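# Stand four items upright on two counters via counterweight lift

## Task

Get the bottle and the green drink can standing upright on the high counter, and get the blue capacitor and the wire spool standing upright on the low counter. The wall lift is unpowered, so whichever car is heavier sinks while the other rises.

## Robot and tools

SETUP. Four identical i2rt Big YAM arms (arm1 to arm4), each with six joints, a five-finger right hand and a wrist camera. Two fixed room cameras: cam_high and cam_low. Feet in the scene frame (metres, origin on the floor, +z up), each foot facing its own +x: arm1 at (0.823, -0.837, 0.375) and arm2 at (0.828, 0.853, 0.450), both turned about 180 degrees and standing at the low top (z=0.350). arm3 at (-0.474, -0.678, 1.169) and arm4 at (-0.488, 0.672, 1.242) face +x and stand at the high top (z=1.150). Reach is about 1.07 m from the joint1 axis. A passing disturbance may occasionally nudge loose items.

MOVE. The move tool takes optional keys arm1, arm2, arm3, arm4 and cameras. A robot you omit receives nothing new but may still be driving toward an earlier target. Each robot's part may hold:
- joints: a dictionary of absolute targets by name. Arm joints in radians: joint1_rad -2.879..2.879 (turn about the foot, positive counter-clockwise seen from above), joint2_rad 0..3.141 (shoulder; 0 points the upper arm back, positive raises it then brings it forward), joint3_rad 0..3.019 (elbow; 0 fully folded), joint4_rad -1.692..1.57 (hand pitch, positive tips fingers up), joint5_rad -1.57..1.57 (side swing, positive toward the arm's right), joint6_rad -2.094..2.094 (roll, positive clockwise viewed from behind the hand). Hand values are unitless -1..1: hand_little, hand_ring, hand_middle, hand_index, hand_thumb_bend (+1 straight, -1 curled), hand_thumb_turn (+1 beside the palm, -1 opposite the fingers). Two settings, not motions: hand_force_limit -1..1 (closing stop force, roughly 0 to 10 N fingertip, 15 N for thumb motors) and hand_speed -0.96..1 (full speed from +0.48 up).
- min_time_s: 0.1..8 s, the shortest duration for this robot's arm-joint motions.
- target: an absolute hand pose [x, y, z, qw, qx, qy, qz], metres and unit quaternion in the scene frame, same convention as the printed hand line. The hand follows a straight path from its current hand_target toward it. When target is used, joints may only contain the hand_ keys.
- speed: top path speed, 0.002..0.5 m/s (default 0.25; rotation capped at twice this in rad/s); only valid alongside target.
All motions in one call start together; every hand path in the call finishes together, paced by the slowest. Paths last 0.5 to 10 s and no action exceeds 15 s. Paths ignore obstacles and other arms. Expect lag, drift and overshoot, often a centimetre or more, worse when nearly straight. Unknown keys make the call invalid; out-of-range values get it refused, and a refusal cancels the rest of that reply's move, wait and finished_scene calls.
cameras: list of names, ["all"], or [] for none.

HAND GEOMETRY. The hand point sits 0.045 m in front of the palm; its +z runs along straight fingers, +y out of the palm, +x across the palm away from the thumb. At joints 1, 5, 6 = 0 with the hand level and forward, the palm faces down, thumb on the left. With joint6 near -1.3 the wrist camera is on top and upright. With the thumb turned in front, the hand wraps objects about 0.035 to 0.065 m thick (handles down to 0.025 m). A bracket on the little-finger side protrudes and can catch things. For gentle grasps close with hand_speed at -0.94 or lower; faster closing can overshoot the force limit several times. A finger motor only starts when its own target changes (by 0.002 or more). To grip harder, raise hand_force_limit and send a more closed target; to loosen, send a more open one.

OTHER TOOLS. wait {seconds: 0..10, cameras}: lets time run with current commands. zoom_image {camera, region [x0, y0, x1, y1]} in pixels of the latest image (at most 504 by 504), origin top-left. show_instructions: displays the reference page. finished_scene {scene: current scene number}: ends the scene irreversibly; only call it once every item stays upright in place unaided.

RESULTS. Each robot reports joint_positions (hand values on the same -1..1 scale plus the two settings), hand and hand_target poses, Joint velocities (rad/s, arm joints only; within noise means still), joint torques (N m, joints 3 and 4 wrap at ±28), finger loads in N (positive = pushed open), and hand_stopped_by with six words for little, ring, middle, index, thumb_bend, thumb_turn: moving, target, force, stalled or fault. A lost grip shows as loads falling near 0. The move line lists each commanded robot as done or its worst status. Status words: off_target (resting short, maybe still pushing); time_out (joints now hold near where they stood; send the reported position to relieve pushing); not_followed with joint command not followed or pose unreachable (a collision or reach check withheld it; it may keep retrying). on_its_own reports uncommanded behaviour, with held at giving the current target. as last shown marks robots not in the call. Images may lag the state slightly; a pictures line gives their order.

CAUTIONS. Never let two robots press together, including one hand closing on another's fingers; the clearance check can be late. Arms do not stop on contact and can shove hard. Do not knock things out of the work area, drop items from height, or slam into fixed objects. Avoid excessive finger strain. Long stretched poses, heavy holds or blocked pushes heat motors; a MOTOR HOT line warns at 85 °C and at 100 °C the arm goes limp for 30 s or more (limit_stop_at_motor_heat; resend targets afterwards). Thinking time lets the scene keep running under the last command. Calibrated camera poses may be off by a few degrees and millimetres.

Each tool is called after "Emit:" as name(argument=value, ...), one argument or row to a line, values as JSON.

Reference images:

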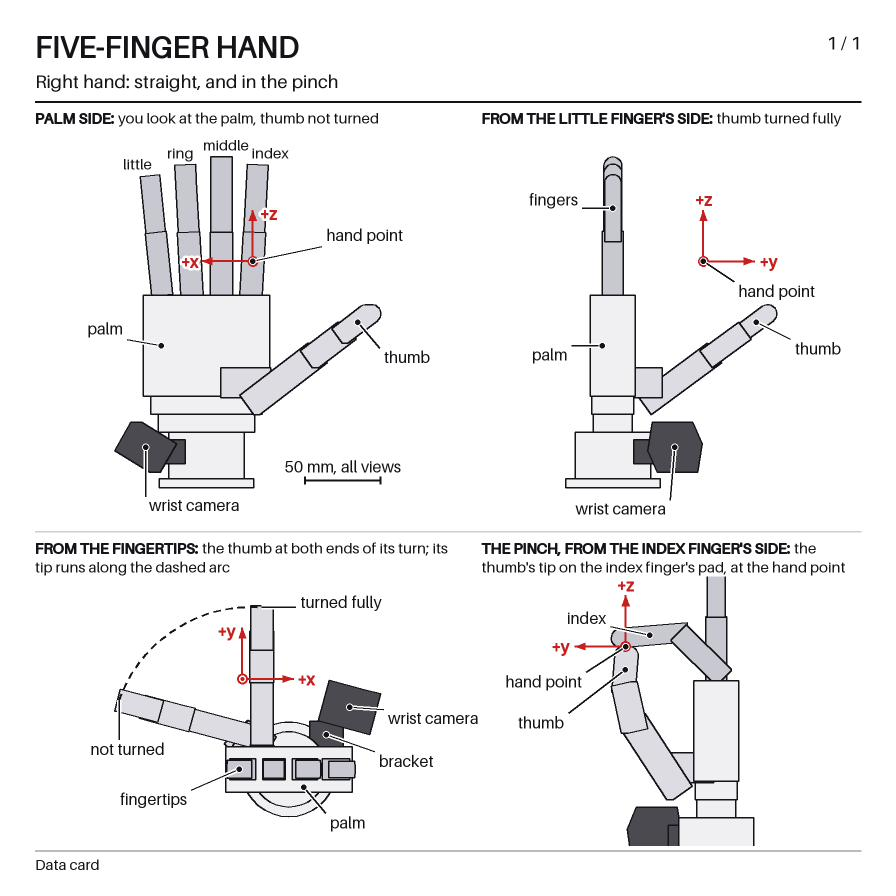

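## Session

Emit:
move(
  cameras=["all"],
)

Scene clock: 0.00 s.
Joint torques (N m): no reading
Motor temperatures (°C): arm1=[28 28 27 25 27 27] | arm2=[36 31 31 29 28 25] | arm3=[35 33 32 30 29 28] | arm4=[28 33 28 29 25 27]
Heat: arm1: hottest joint1_rad 28 °C; arm2: hottest joint1_rad 36 °C; arm3: hottest joint1_rad 35 °C; arm4: hottest joint2_rad 33 °C.
Joint velocities: within noise
arm1.joint_positions: joint1_rad=-1.159 joint2_rad=+0.642 joint3_rad=+1.381 joint4_rad=-1.536 joint5_rad=+0.000 joint6_rad=-1.200 hand_little=+1.000 hand_ring=+1.000 hand_middle=+1.000 hand_index=+1.000 hand_thumb_turn=+1.000 hand_thumb_bend=+1.000 hand_force_limit=+0.000 hand_speed=-0.800
arm1.joint_status: not commanded
arm1.hand_stopped_by: target,target,target,target,target,target
arm1.little_load_n: 0.0
arm1.ring_load_n: 0.0
arm1.middle_load_n: -0.5
arm1.index_load_n: 0.0
arm1.thumb_bend_load_n: 0.0
arm1.thumb_turn_load_n: 0.0
arm1.hand: x=+0.7948 y=-0.6384 z=+0.8153 quat_wxyz=(-0.337, +0.665, +0.647, +0.161) (m; scene frame)
arm1.hand_target: x=+0.7948 y=-0.6386 z=+0.8230 quat_wxyz=(-0.345, +0.662, +0.645, +0.165) (m; scene frame)
arm1.hand_status: not commanded
arm2.joint_positions: joint1_rad=-1.089 joint2_rad=+0.648 joint3_rad=+1.357 joint4_rad=-1.536 joint5_rad=+0.000 joint6_rad=-1.200 hand_little=+1.000 hand_ring=+1.000 hand_middle=+1.000 hand_index=+1.000 hand_thumb_turn=+1.000 hand_thumb_bend=+1.000 hand_force_limit=+0.000 hand_speed=-0.800
arm2.joint_status: not commanded
arm2.hand_stopped_by: target,target,target,target,target,target
arm2.little_load_n: 0.0
arm2.ring_load_n: 0.0
arm2.middle_load_n: 0.0
arm2.index_load_n: 0.0
arm2.thumb_bend_load_n: 0.0
arm2.thumb_turn_load_n: 0.0
arm2.hand: x=+0.7629 y=+1.0488 z=+0.8773 quat_wxyz=(+0.339, -0.598, -0.717, -0.111) (m; scene frame)
arm2.hand_target: x=+0.7625 y=+1.0496 z=+0.8885 quat_wxyz=(+0.352, -0.595, -0.713, -0.116) (m; scene frame)
arm2.hand_status: not commanded
arm3.joint_positions: joint1_rad=-1.192 joint2_rad=+0.578 joint3_rad=+1.359 joint4_rad=-1.536 joint5_rad=+0.000 joint6_rad=-1.200 hand_little=+1.000 hand_ring=+1.000 hand_middle=+1.000 hand_index=+1.000 hand_thumb_turn=+1.000 hand_thumb_bend=+1.000 hand_force_limit=+0.000 hand_speed=-0.800
arm3.joint_status: not commanded
arm3.hand_stopped_by: target,target,target,target,target,target
arm3.little_load_n: 0.0
arm3.ring_load_n: 0.0
arm3.middle_load_n: 0.0
arm3.index_load_n: 0.0
arm3.thumb_bend_load_n: 0.0
arm3.thumb_turn_load_n: 0.0
arm3.hand: x=-0.4535 y=-0.8573 z=+1.6114 quat_wxyz=(+0.159, +0.649, -0.649, +0.363) (m; scene frame)
arm3.hand_target: x=-0.4537 y=-0.8567 z=+1.6195 quat_wxyz=(+0.163, +0.646, -0.646, +0.372) (m; scene frame)
arm3.hand_status: not commanded
arm4.joint_positions: joint1_rad=+1.081 joint2_rad=+0.636 joint3_rad=+1.326 joint4_rad=-1.536 joint5_rad=+0.000 joint6_rad=-1.200 hand_little=+1.000 hand_ring=+1.000 hand_middle=+1.000 hand_index=+1.000 hand_thumb_turn=+1.000 hand_thumb_bend=+1.000 hand_force_limit=+0.000 hand_speed=-0.800
arm4.joint_status: not commanded
arm4.hand_stopped_by: target,target,target,target,target,target
arm4.little_load_n: 0.0
arm4.ring_load_n: 0.0
arm4.middle_load_n: 0.0
arm4.index_load_n: 0.0
arm4.thumb_bend_load_n: 0.0
arm4.thumb_turn_load_n: 0.0
arm4.hand: x=-0.3647 y=+0.8233 z=+1.6623 quat_wxyz=(-0.240, +0.870, +0.340, +0.264) (m; scene frame)
arm4.hand_target: x=-0.3645 y=+0.8238 z=+1.6724 quat_wxyz=(-0.248, +0.866, +0.338, +0.273) (m; scene frame)
arm4.hand_status: not commanded
pictures: arm1_cam_wrist, arm2_cam_wrist, arm3_cam_wrist, arm4_cam_wrist, cam_high, cam_low

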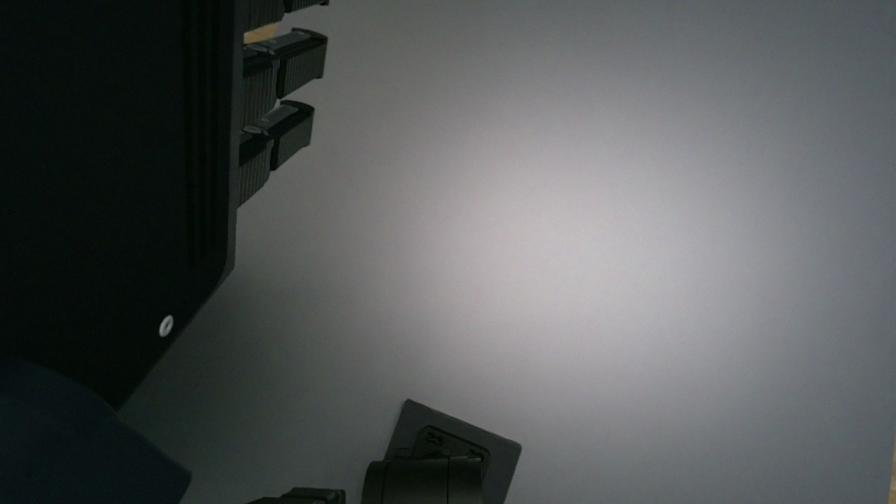

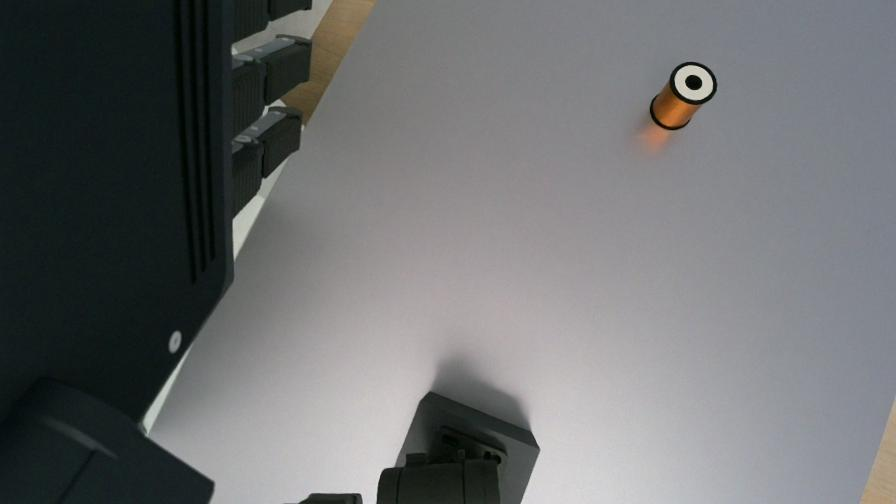

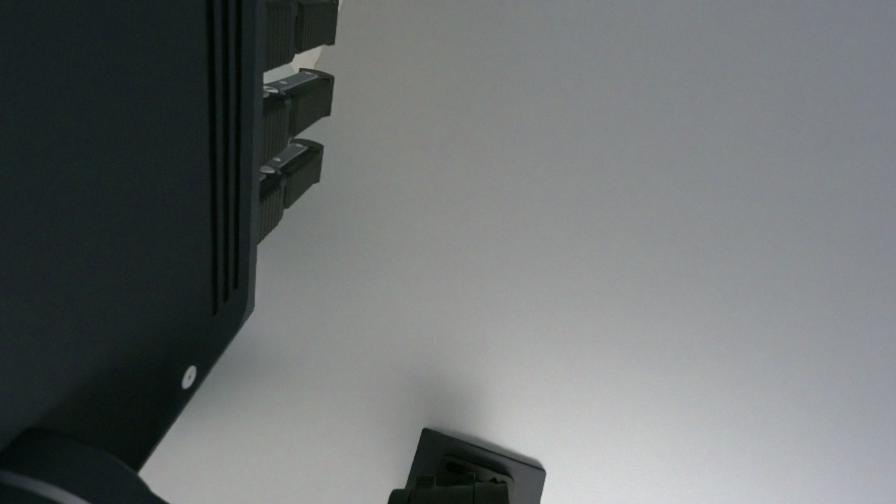

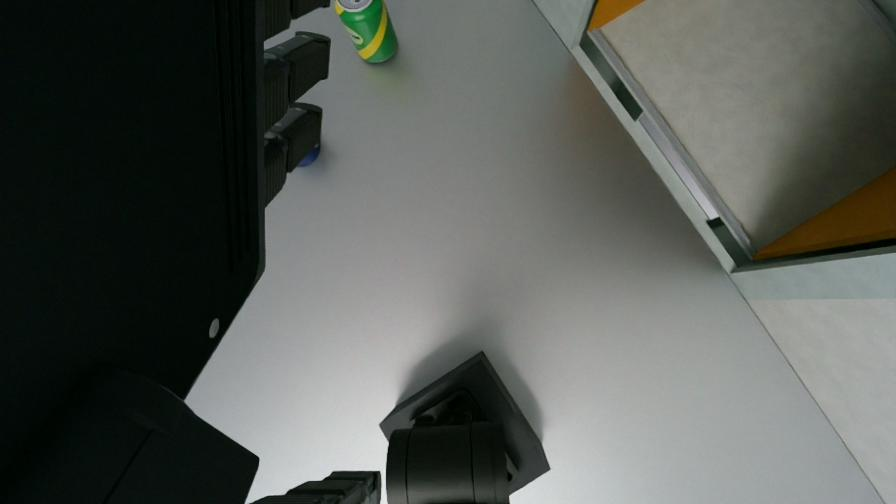

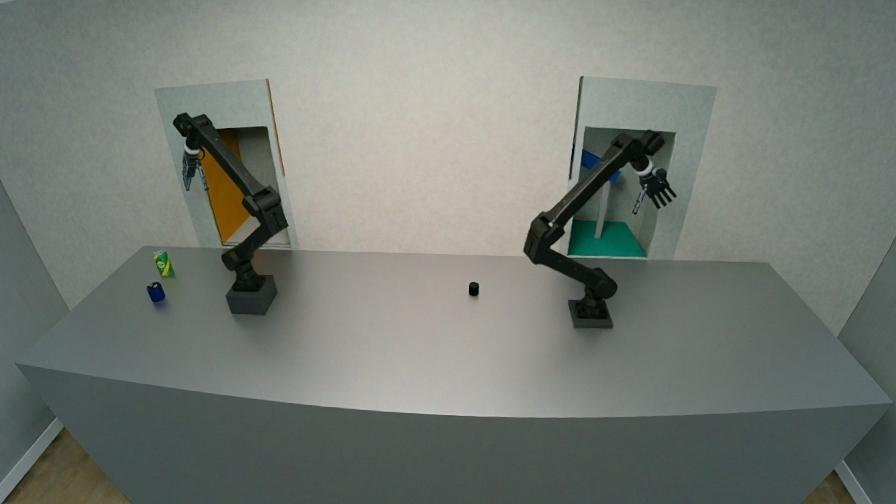

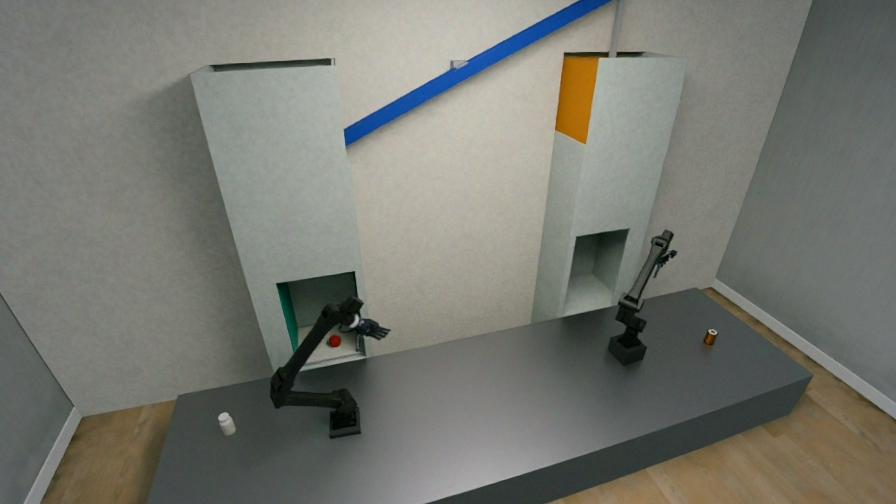

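Emit:
zoom_image(
  camera="cam_high",
  region=[140, 60, 340, 320],
)

Emit:
zoom_image(
  camera="cam_high",
  region=[500, 60, 740, 340],
)

Emit:
zoom_image(
  camera="cam_low",
  region=[180, 240, 420, 450],
)

Emit:
zoom_image(
  camera="cam_low",
  region=[500, 30, 740, 370],
)

Scaled by 1.938 from the camera's 896x504 image, which has a finer 1280x720 frame.

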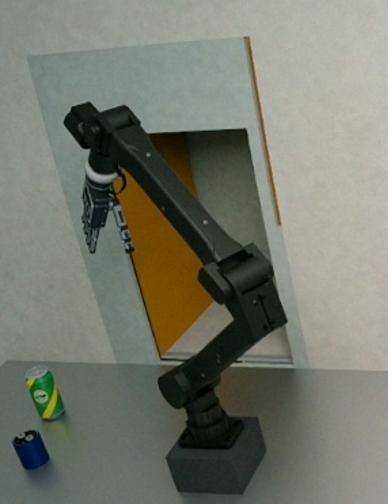

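Scaled by 1.800 from the camera's 896x504 image, which has a finer 1280x720 frame.

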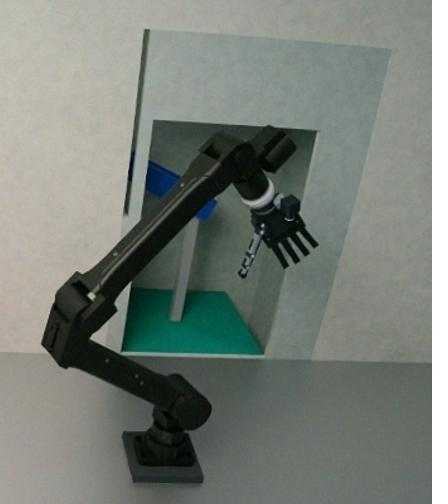

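Scaled by 2.100 from the camera's 896x504 image, which has a finer 1280x720 frame.

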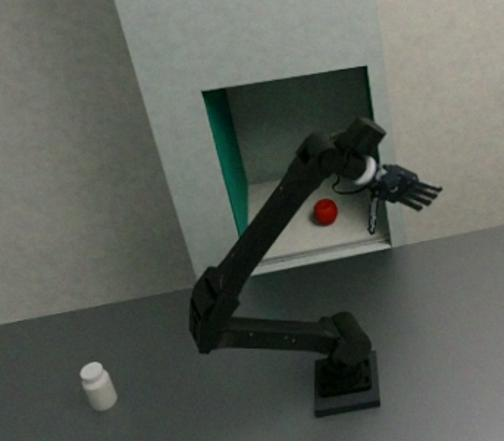

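Scaled by 1.482 from the camera's 896x504 image, which has a finer 1280x720 frame.

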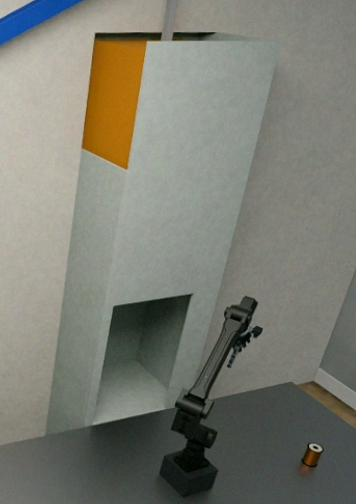

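Emit:
move(
  arm1={"joints": {"joint1_rad": 0.0, "joint2_rad": 0.25, "joint3_rad": 0.5, "joint4_rad": -0.25, "joint5_rad": 0.0, "joint6_rad": -1.4}, "min_time_s": 4},
  arm2={"joints": {"joint1_rad": 0.0, "joint2_rad": 0.25, "joint3_rad": 0.5, "joint4_rad": -0.25, "joint5_rad": 0.0, "joint6_rad": -1.4}, "min_time_s": 4},
  arm3={"joints": {"joint1_rad": 0.0, "joint2_rad": 0.25, "joint3_rad": 0.5, "joint4_rad": -0.25, "joint5_rad": 0.0, "joint6_rad": -1.4}, "min_time_s": 4},
  arm4={"joints": {"joint1_rad": 0.0, "joint2_rad": 0.25, "joint3_rad": 0.5, "joint4_rad": -0.25, "joint5_rad": 0.0, "joint6_rad": -1.4}, "min_time_s": 4},
  cameras=["all"],
)

Scene clock: 140.80 s.
Joint torques (N m): arm1=[0.56 2.14 9.29 2.17 -0.05 -0.16] | arm2=[1.38 0.91 8.17 3.22 -0.03 -0.15] | arm3=[0.44 0.62 10.67 3.3 0.09 -0.16] | arm4=[-1.14 2.32 10.22 2.76 -0.01 -0.24]
Motor temperatures (°C): arm1=[28 28 34 25 27 26] | arm2=[35 30 38 29 28 25] | arm3=[34 33 40 30 28 27] | arm4=[27 33 38 28 25 26]
Heat: arm1: hottest joint3_rad 34 °C; arm2: hottest joint3_rad 38 °C; arm3: hottest joint3_rad 40 °C; arm4: hottest joint3_rad 38 °C.
move: arm1 done; arm2 done; arm3 done; arm4 done
Joint velocities: within noise
arm1.joint_positions: joint1_rad=-0.015 joint2_rad=+0.260 joint3_rad=+0.509 joint4_rad=-0.266 joint5_rad=+0.000 joint6_rad=-1.388 hand_little=+1.000 hand_ring=+1.000 hand_middle=+1.000 hand_index=+1.000 hand_thumb_turn=+1.000 hand_thumb_bend=+1.000 hand_force_limit=+0.000 hand_speed=-0.800
arm1.joint_status: all done
arm1.hand_stopped_by: target,target,target,target,target,target
arm1.little_load_n: 0.0
arm1.ring_load_n: 0.0
arm1.middle_load_n: 0.0
arm1.index_load_n: 0.0
arm1.thumb_bend_load_n: 0.0
arm1.thumb_turn_load_n: 0.0
arm1.hand: x=+0.5124 y=-0.7549 z=+0.7117 quat_wxyz=(-0.695, +0.098, +0.712, -0.034) (m; scene frame)
arm1.hand_target: x=+0.5122 y=-0.7589 z=+0.7140 quat_wxyz=(-0.701, +0.087, +0.707, -0.036) (m; scene frame)
arm1.hand_status: not commanded
arm2.joint_positions: joint1_rad=-0.012 joint2_rad=+0.259 joint3_rad=+0.509 joint4_rad=-0.273 joint5_rad=+0.000 joint6_rad=-1.390 hand_little=+1.000 hand_ring=+1.000 hand_middle=+1.000 hand_index=+1.000 hand_thumb_turn=+1.000 hand_thumb_bend=+1.000 hand_force_limit=+0.000 hand_speed=-0.800
arm2.joint_status: all done
arm2.hand_stopped_by: target,target,target,target,target,target
arm2.little_load_n: 0.0
arm2.ring_load_n: 0.0
arm2.middle_load_n: 0.0
arm2.index_load_n: 0.0
arm2.thumb_bend_load_n: 0.0
arm2.thumb_turn_load_n: 0.0
arm2.hand: x=+0.5138 y=+0.8931 z=+0.7886 quat_wxyz=(+0.692, -0.049, -0.714, +0.089) (m; scene frame)
arm2.hand_target: x=+0.5139 y=+0.8898 z=+0.7920 quat_wxyz=(+0.700, -0.040, -0.707, +0.091) (m; scene frame)
arm2.hand_status: not commanded
arm3.joint_positions: joint1_rad=-0.006 joint2_rad=+0.265 joint3_rad=+0.505 joint4_rad=-0.269 joint5_rad=+0.000 joint6_rad=-1.391 hand_little=+1.000 hand_ring=+1.000 hand_middle=+1.000 hand_index=+1.000 hand_thumb_turn=+1.000 hand_thumb_bend=+1.000 hand_force_limit=+0.000 hand_speed=-0.800
arm3.joint_status: all done
arm3.hand_stopped_by: target,target,target,target,target,target
arm3.little_load_n: 0.0
arm3.ring_load_n: 0.0
arm3.middle_load_n: 0.0
arm3.index_load_n: 0.0
arm3.thumb_bend_load_n: 0.0
arm3.thumb_turn_load_n: 0.0
arm3.hand: x=-0.1628 y=-0.7371 z=+1.5064 quat_wxyz=(-0.059, +0.713, -0.070, +0.695) (m; scene frame)
arm3.hand_target: x=-0.1644 y=-0.7354 z=+1.5130 quat_wxyz=(-0.059, +0.704, -0.064, +0.705) (m; scene frame)
arm3.hand_status: not commanded
arm4.joint_positions: joint1_rad=+0.015 joint2_rad=+0.260 joint3_rad=+0.512 joint4_rad=-0.272 joint5_rad=+0.000 joint6_rad=-1.387 hand_little=+1.000 hand_ring=+1.000 hand_middle=+1.000 hand_index=+1.000 hand_thumb_turn=+1.000 hand_thumb_bend=+1.000 hand_force_limit=+0.000 hand_speed=-0.800
arm4.joint_status: all done
arm4.hand_stopped_by: target,target,target,target,target,target
arm4.little_load_n: 0.0
arm4.ring_load_n: 0.0
arm4.middle_load_n: 0.0
arm4.index_load_n: 0.0
arm4.thumb_bend_load_n: 0.0
arm4.thumb_turn_load_n: 0.0
arm4.hand: x=-0.1768 y=+0.6319 z=+1.5858 quat_wxyz=(-0.082, +0.711, -0.049, +0.697) (m; scene frame)
arm4.hand_target: x=-0.1780 y=+0.6268 z=+1.5879 quat_wxyz=(-0.073, +0.703, -0.049, +0.705) (m; scene frame)
arm4.hand_status: not commanded
pictures: arm1_cam_wrist, arm2_cam_wrist, arm3_cam_wrist, arm4_cam_wrist, cam_high, cam_low
camera_calibration:
arm1_cam_wrist: T_world_to_cam=[[0.0382476, 0.993131, 0.11058, 0.651987], [0.558915, 0.070471, -0.826225, 0.350983], [-0.828343, 0.0934059, -0.55238, 1.00204], [0, 0, 0, 1]] pos_world=[0.608924, -0.765839, 0.7714]
arm2_cam_wrist: T_world_to_cam=[[-0.0473313, 0.997885, 0.044566, -0.903231], [0.544801, 0.063185, -0.836182, 0.319011], [-0.837229, -0.015298, -0.546639, 0.988956], [0, 0, 0, 1]] pos_world=[0.611434, 0.896293, 0.847606]
arm3_cam_wrist: T_world_to_cam=[[-0.00105144, -0.99826, 0.0589505, -0.819448], [-0.496476, -0.0506509, -0.866572, 1.19099], [0.86805, -0.0301786, -0.495559, 0.979428], [0, 0, 0, 1]] pos_world=[-0.259758, -0.72814, 1.56575]
arm4_cam_wrist: T_world_to_cam=[[0.0656079, -0.997244, 0.0346539, 0.59129], [-0.566072, -0.0657962, -0.821726, 1.23927], [0.821741, 0.0342951, -0.568828, 1.1434], [0, 0, 0, 1]] pos_world=[-0.276854, 0.631987, 1.64825]

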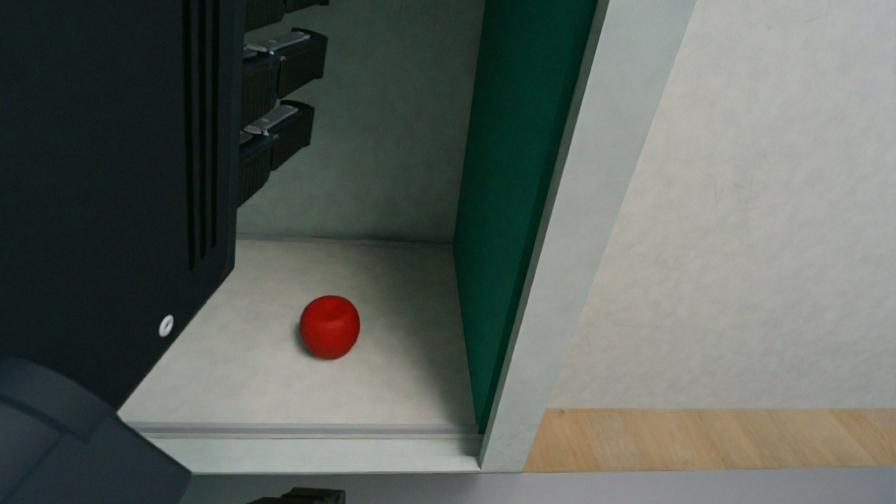

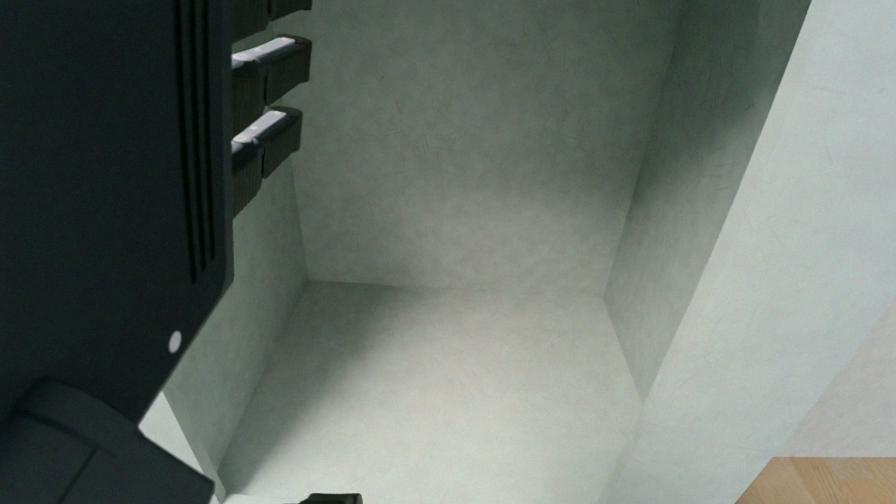

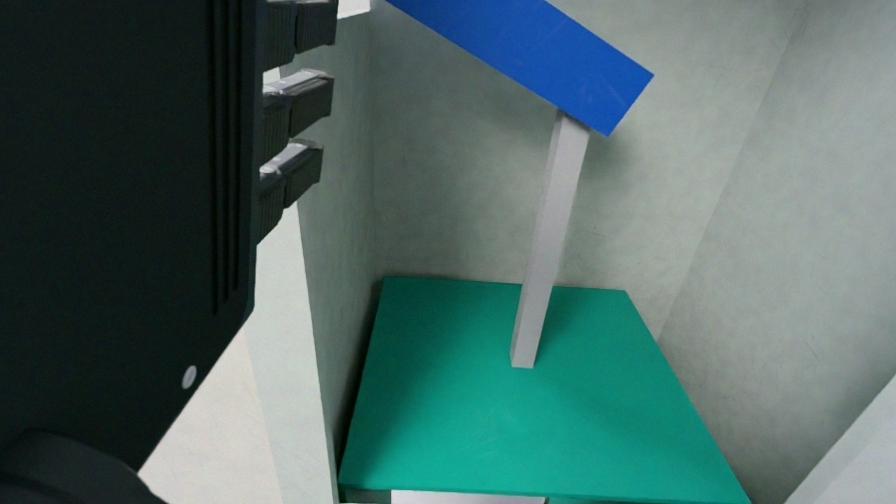

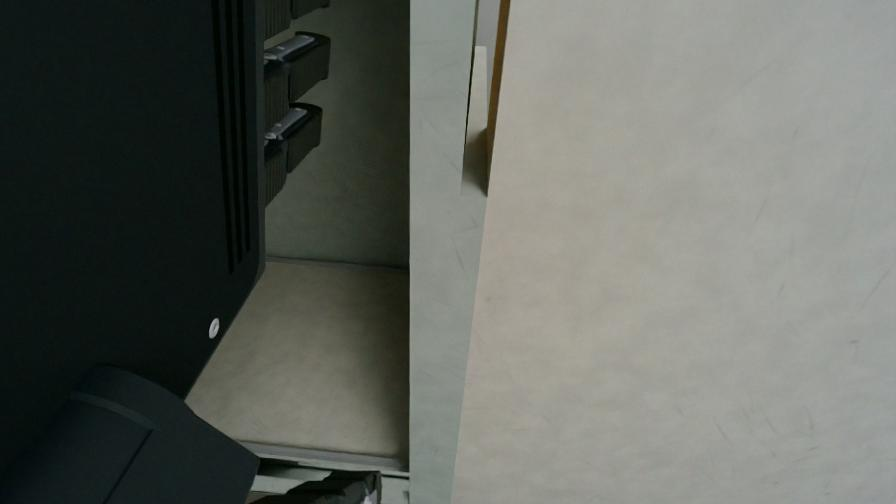

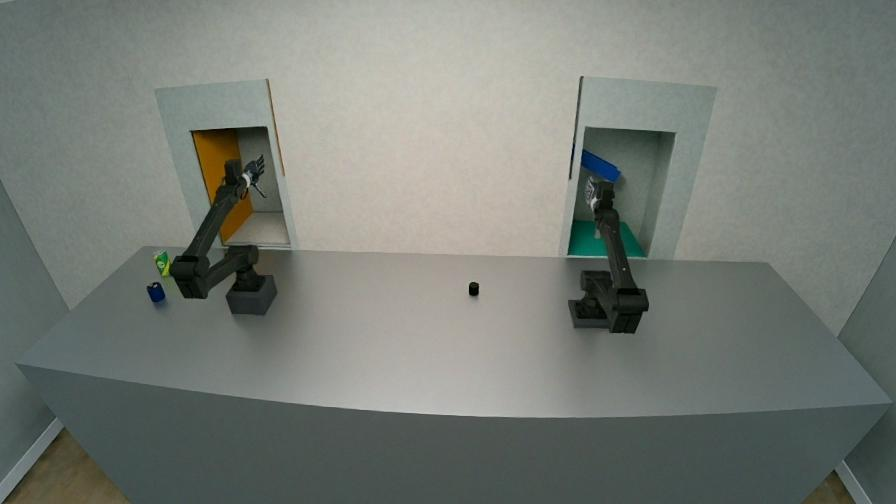

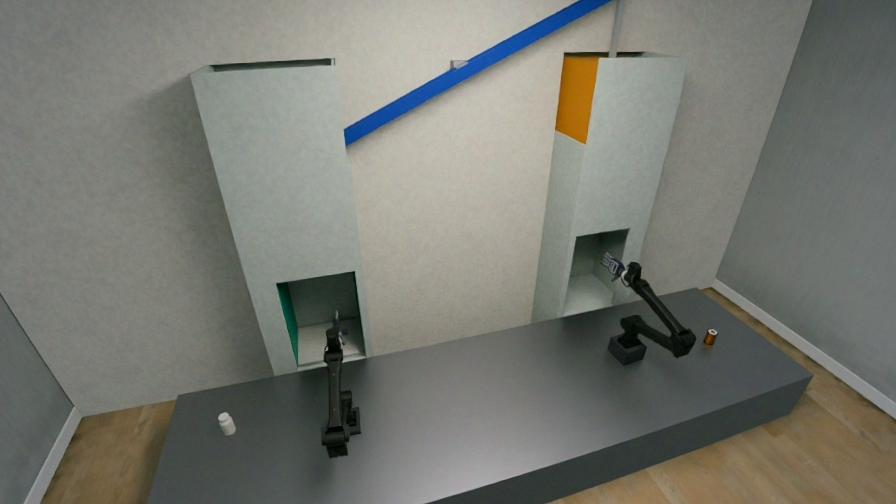

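Emit:
move(
  arm1={"joints": {"joint1_rad": 1.45, "joint2_rad": 0.6, "joint3_rad": 1.2, "joint4_rad": -1.1, "joint5_rad": 0.0, "joint6_rad": -1.4}, "min_time_s": 4},
  arm2={"joints": {"joint1_rad": -1.6, "joint2_rad": 0.6, "joint3_rad": 1.2, "joint4_rad": -1.1, "joint5_rad": 0.0, "joint6_rad": -1.4}, "min_time_s": 4},
  arm3={"joints": {"joint1_rad": 1.38, "joint2_rad": 0.6, "joint3_rad": 1.2, "joint4_rad": -1.1, "joint5_rad": 0.0, "joint6_rad": -1.4}, "min_time_s": 4},
  arm4={"joints": {"joint1_rad": 1.5, "joint2_rad": 0.6, "joint3_rad": 1.2, "joint4_rad": -1.1, "joint5_rad": 0.0, "joint6_rad": -1.4}, "min_time_s": 4},
  cameras=["arm1_cam_wrist", "arm2_cam_wrist", "arm3_cam_wrist", "arm4_cam_wrist"],
)

Scene clock: 267.33 s.
Joint torques (N m): arm1=[0.56 2.49 12.93 1.1 -0.04 -0.17] | arm2=[-0.15 0.62 12.62 1.51 0.01 -0.16] | arm3=[0.56 1.49 13.74 1.78 0.09 -0.18] | arm4=[1.61 2.08 15.36 1.44 0 -0.2]
Motor temperatures (°C): arm1=[28 28 36 25 27 26] | arm2=[34 30 39 29 28 24] | arm3=[33 32 41 30 28 27] | arm4=[27 32 38 28 25 27]
Heat: arm1: hottest joint3_rad 36 °C; arm2: hottest joint3_rad 39 °C; arm3: hottest joint3_rad 41 °C; arm4: hottest joint3_rad 38 °C.
move: arm1 done; arm2 done; arm3 done; arm4 done
Joint velocities: within noise
arm1.joint_positions: joint1_rad=+1.435 joint2_rad=+0.592 joint3_rad=+1.154 joint4_rad=-1.091 joint5_rad=+0.000 joint6_rad=-1.388 hand_little=+1.000 hand_ring=+1.000 hand_middle=+1.000 hand_index=+1.000 hand_thumb_turn=+1.000 hand_thumb_bend=+1.000 hand_force_limit=+0.000 hand_speed=-0.800
arm1.joint_status: all done
arm1.hand_stopped_by: target,target,target,target,target,target
arm1.little_load_n: 0.0
arm1.ring_load_n: 0.0
arm1.middle_load_n: 0.0
arm1.index_load_n: 0.0
arm1.thumb_bend_load_n: 0.0
arm1.thumb_turn_load_n: 0.5
arm1.hand: x=+0.7060 y=-1.0976 z=+0.8049 quat_wxyz=(-0.352, -0.479, +0.722, -0.353) (m; scene frame)
arm1.hand_target: x=+0.7092 y=-1.0983 z=+0.8260 quat_wxyz=(-0.360, -0.485, +0.710, -0.362) (m; scene frame)
arm1.hand_status: not commanded
arm2.joint_positions: joint1_rad=-1.588 joint2_rad=+0.591 joint3_rad=+1.136 joint4_rad=-1.090 joint5_rad=+0.000 joint6_rad=-1.390 hand_little=+1.000 hand_ring=+1.000 hand_middle=+1.000 hand_index=+1.000 hand_thumb_turn=+1.000 hand_thumb_bend=+1.000 hand_force_limit=+0.000 hand_speed=-0.800
arm2.joint_status: all done
arm2.hand_stopped_by: target,target,target,target,target,target
arm2.little_load_n: 0.0
arm2.ring_load_n: 0.0
arm2.middle_load_n: 0.0
arm2.index_load_n: 0.0
arm2.thumb_bend_load_n: 0.0
arm2.thumb_turn_load_n: 0.0
arm2.hand: x=+0.8658 y=+1.1410 z=+0.8675 quat_wxyz=(+0.380, -0.656, -0.579, -0.301) (m; scene frame)
arm2.hand_target: x=+0.8695 y=+1.1400 z=+0.8976 quat_wxyz=(+0.392, -0.648, -0.571, -0.317) (m; scene frame)
arm2.hand_status: not commanded
arm3.joint_positions: joint1_rad=+1.373 joint2_rad=+0.588 joint3_rad=+1.154 joint4_rad=-1.089 joint5_rad=+0.000 joint6_rad=-1.391 hand_little=+1.000 hand_ring=+1.000 hand_middle=+1.000 hand_index=+1.000 hand_thumb_turn=+1.000 hand_thumb_bend=+1.000 hand_force_limit=+0.000 hand_speed=-0.800
arm3.joint_status: all done
arm3.hand_stopped_by: target,target,target,target,target,target
arm3.little_load_n: 0.0
arm3.ring_load_n: 0.0
arm3.middle_load_n: 0.0
arm3.index_load_n: 0.0
arm3.thumb_bend_load_n: 0.0
arm3.thumb_turn_load_n: 0.0
arm3.hand: x=-0.3646 y=-0.4171 z=+1.6023 quat_wxyz=(-0.350, +0.717, +0.484, +0.359) (m; scene frame)
arm3.hand_target: x=-0.3659 y=-0.4164 z=+1.6216 quat_wxyz=(-0.356, +0.709, +0.486, +0.367) (m; scene frame)
arm3.hand_status: not commanded
arm4.joint_positions: joint1_rad=+1.485 joint2_rad=+0.591 joint3_rad=+1.140 joint4_rad=-1.088 joint5_rad=+0.000 joint6_rad=-1.388 hand_little=+1.000 hand_ring=+1.000 hand_middle=+1.000 hand_index=+1.000 hand_thumb_turn=+1.000 hand_thumb_bend=+1.000 hand_force_limit=+0.000 hand_speed=-0.800
arm4.joint_status: all done
arm4.hand_stopped_by: target,target,target,target,target,target
arm4.little_load_n: 0.0
arm4.ring_load_n: 0.0
arm4.middle_load_n: 0.0
arm4.index_load_n: 0.0
arm4.thumb_bend_load_n: 0.0
arm4.thumb_turn_load_n: 0.0
arm4.hand: x=-0.4215 y=+0.9477 z=+1.6672 quat_wxyz=(-0.370, +0.682, +0.539, +0.327) (m; scene frame)
arm4.hand_target: x=-0.4253 y=+0.9474 z=+1.6952 quat_wxyz=(-0.383, +0.667, +0.542, +0.338) (m; scene frame)
arm4.hand_status: not commanded
pictures: arm1_cam_wrist, arm2_cam_wrist, arm3_cam_wrist, arm4_cam_wrist
camera_calibration:
arm1_cam_wrist: T_world_to_cam=[[-0.991973, 0.110323, 0.0618017, 0.772295], [0.0690543, 0.882022, -0.466122, 1.29061], [-0.105934, -0.458112, -0.882559, 0.396274], [0, 0, 0, 1]] pos_world=[0.718952, -1.04201, 0.903587]
arm2_cam_wrist: T_world_to_cam=[[0.99547, 0.0739181, 0.0597983, -0.999239], [0.0927659, -0.892957, -0.440479, 1.31667], [0.020838, 0.444031, -0.895769, 0.366427], [0, 0, 0, 1]] pos_world=[0.864934, 1.08689, 0.967954]
arm3_cam_wrist: T_world_to_cam=[[0.985347, -0.16337, 0.0490105, 0.217989], [-0.113074, -0.84081, -0.529388, 0.460072], [0.127695, 0.516089, -0.846963, 1.73272], [0, 0, 0, 1]] pos_world=[-0.384031, -0.471791, 1.70042]
arm4_cam_wrist: T_world_to_cam=[[0.999432, -0.0183614, 0.0282691, 0.396007], [-0.00448934, -0.903659, -0.428229, 1.56321], [0.0334086, 0.427859, -0.903228, 1.23211], [0, 0, 0, 1]] pos_world=[-0.429927, 0.892706, 1.77109]

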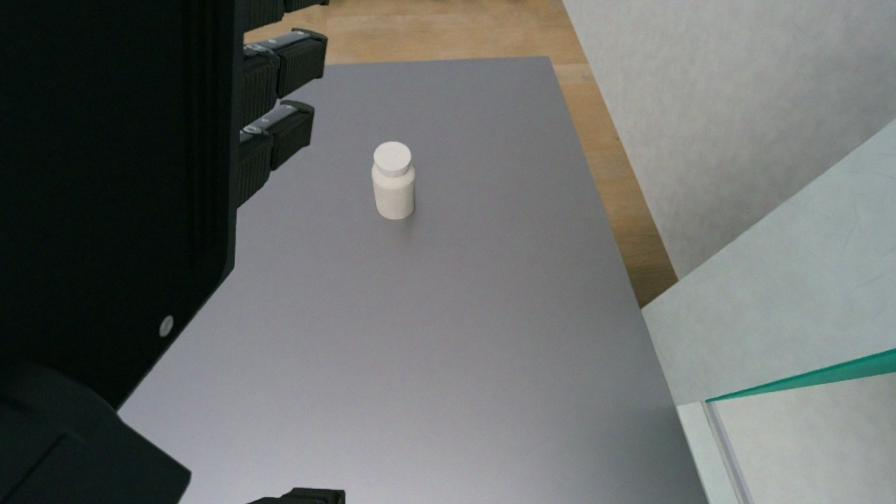

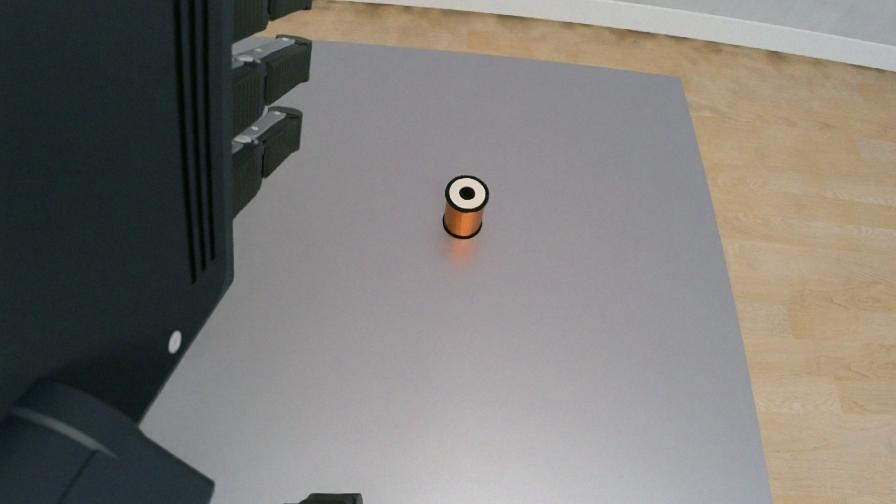

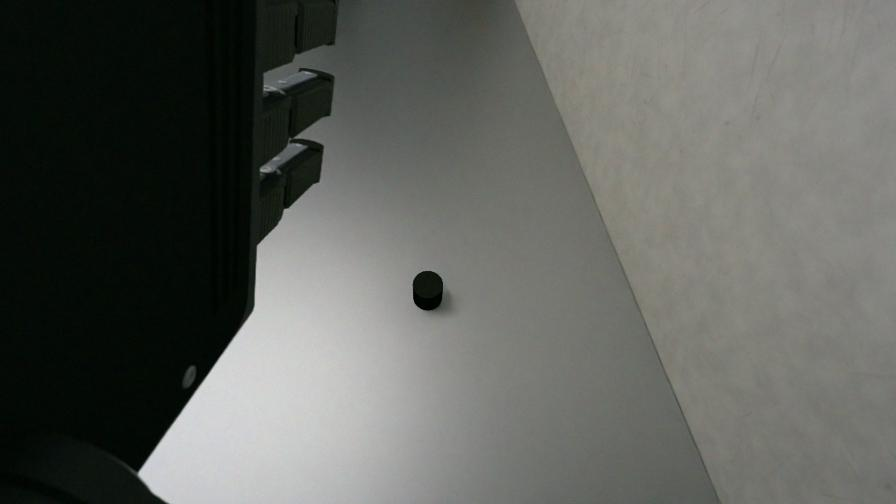

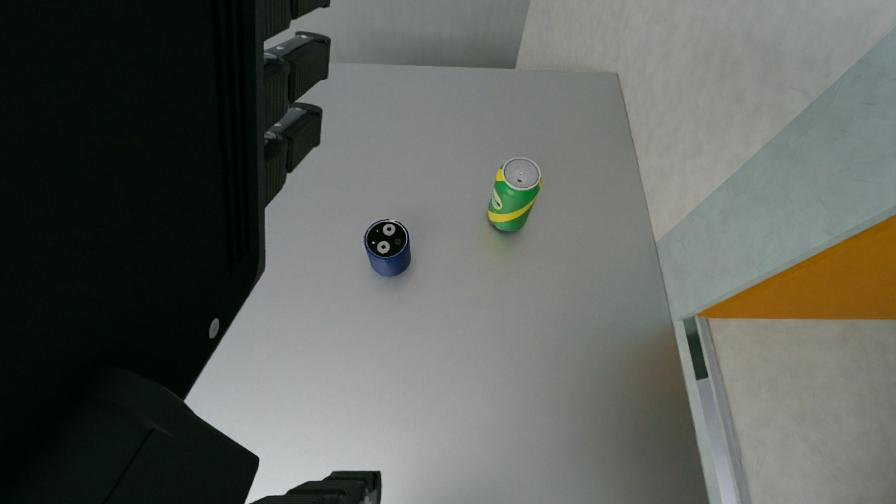

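Emit:
move(
  arm1={"target": [0.7206, -1.319, 0.50, 0.44452, 0.5421, -0.5793, 0.41597], "speed": 0.2, "joints": {"hand_thumb_turn": -1.0, "hand_speed": 0.0}},
  arm4={"target": [-0.469, 1.076, 1.32, -0.41979, 0.54775, 0.62236, 0.36946], "speed": 0.2, "joints": {"hand_thumb_turn": -1.0, "hand_speed": 0.0}},
  cameras=["arm1_cam_wrist", "arm4_cam_wrist", "cam_high", "cam_low"],
)

Scene clock: 354.67 s.
Joint torques (N m): arm1=[0.62 -5.3 7.05 2.17 -0.12 -0.18] | arm2=[-0.15 0.56 12.6 1.55 0.01 -0.15] | arm3=[0.62 1.38 13.91 1.66 0.08 -0.17] | arm4=[1.44 -2.96 7.28 2.82 0.04 -0.24]
Motor temperatures (°C): arm1=[28 28 40 25 27 26] | arm2=[34 30 52 29 28 24] | arm3=[33 32 46 29 27 27] | arm4=[27 32 45 28 24 27]
Heat: arm1: hottest joint3_rad 40 °C; arm2: hottest joint3_rad 52 °C; arm3: hottest joint3_rad 46 °C; arm4: hottest joint3_rad 45 °C.
move: arm1 done; arm4 done
Joint velocities: within noise
arm1.joint_positions: joint1_rad=+1.542 joint2_rad=+1.291 joint3_rad=+0.450 joint4_rad=+0.580 joint5_rad=-0.014 joint6_rad=-1.578 hand_little=+1.000 hand_ring=+1.000 hand_middle=+1.000 hand_index=+1.000 hand_thumb_turn=-1.000 hand_thumb_bend=+1.000 hand_force_limit=+0.000 hand_speed=+0.000
arm1.joint_status: all done
arm1.hand_stopped_by: target,target,target,target,target,target
arm1.little_load_n: 0.0
arm1.ring_load_n: 0.0
arm1.middle_load_n: 0.0
arm1.index_load_n: 0.0
arm1.thumb_bend_load_n: 0.0
arm1.thumb_turn_load_n: 0.5
arm1.hand: x=+0.7136 y=-1.3175 z=+0.5047 quat_wxyz=(-0.446, -0.533, +0.586, -0.416) (m; scene frame)
arm1.hand_target: x=+0.7206 y=-1.3189 z=+0.5001 quat_wxyz=(-0.444, -0.542, +0.579, -0.416) (m; scene frame)
arm1.hand_status: done (0.009 m and 1.3 deg from the pose sent, 0.377 m and 22.1 deg at the start)
arm2, arm3: as last shown
arm4.joint_positions: joint1_rad=+1.605 joint2_rad=+1.110 joint3_rad=+0.252 joint4_rad=+0.472 joint5_rad=-0.046 joint6_rad=-1.570 hand_little=+1.000 hand_ring=+1.000 hand_middle=+1.000 hand_index=+1.000 hand_thumb_turn=-1.000 hand_thumb_bend=+1.000 hand_force_limit=+0.000 hand_speed=+0.000
arm4.joint_status: all done
arm4.hand_stopped_by: target,target,target,target,target,target
arm4.little_load_n: 0.0
arm4.ring_load_n: 0.0
arm4.middle_load_n: 0.0
arm4.index_load_n: 0.0
arm4.thumb_bend_load_n: 0.0
arm4.thumb_turn_load_n: 0.5
arm4.hand: x=-0.4639 y=+1.0775 z=+1.3236 quat_wxyz=(-0.420, +0.556, +0.615, +0.369) (m; scene frame)
arm4.hand_target: x=-0.4690 y=+1.0759 z=+1.3201 quat_wxyz=(-0.420, +0.548, +0.622, +0.369) (m; scene frame)
arm4.hand_status: done (0.006 m and 1.2 deg from the pose sent, 0.373 m and 19.6 deg at the start)
pictures: arm1_cam_wrist, arm4_cam_wrist, cam_high, cam_low
camera_calibration:
arm1_cam_wrist: T_world_to_cam=[[-0.964499, -0.0355757, 0.261681, 0.509957], [-0.203157, 0.733041, -0.649136, 1.43443], [-0.168729, -0.679253, -0.714245, -0.300135], [0, 0, 0, 1]] pos_world=[0.732626, -1.23722, 0.583324]
arm4_cam_wrist: T_world_to_cam=[[0.961349, 0.204782, 0.184044, -0.0138075], [0.273124, -0.793771, -0.543443, 1.69601], [0.0348014, 0.572706, -0.819022, 0.60072], [0, 0, 0, 1]] pos_world=[-0.470853, 1.00504, 1.41623]

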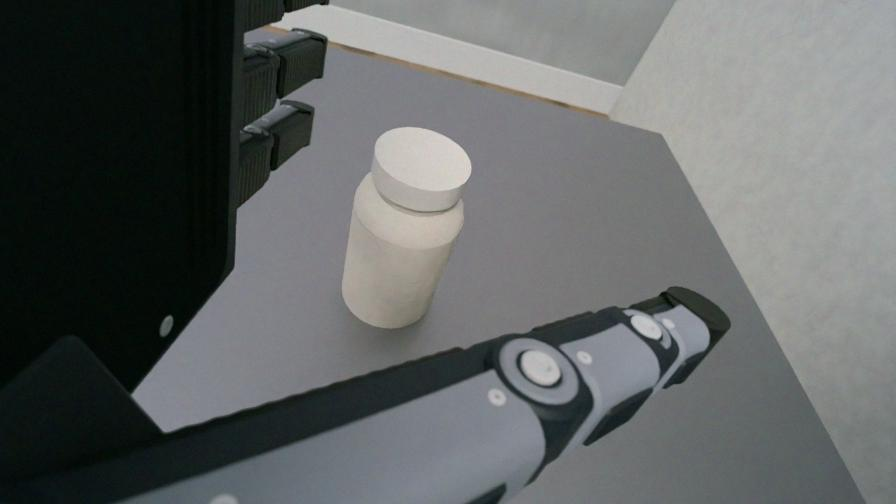

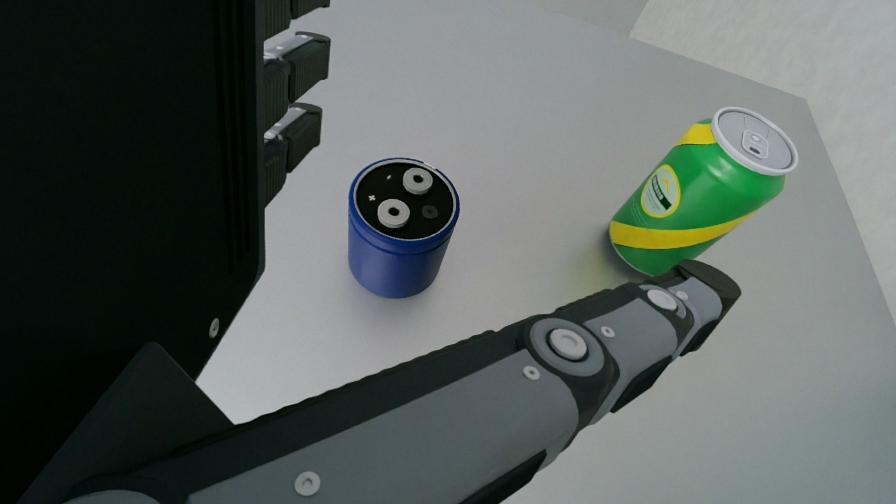

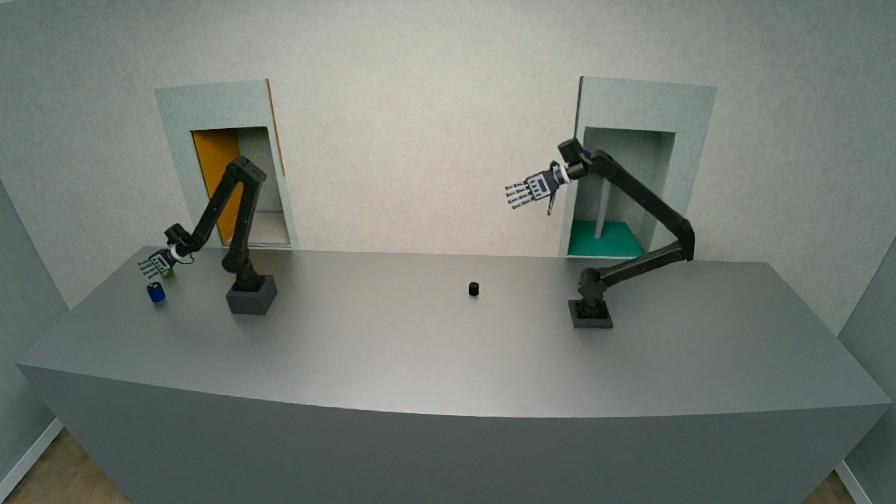

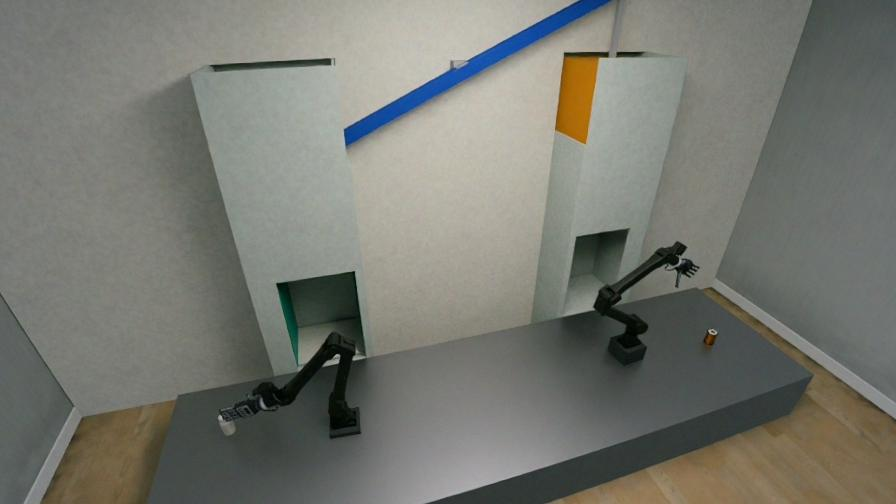

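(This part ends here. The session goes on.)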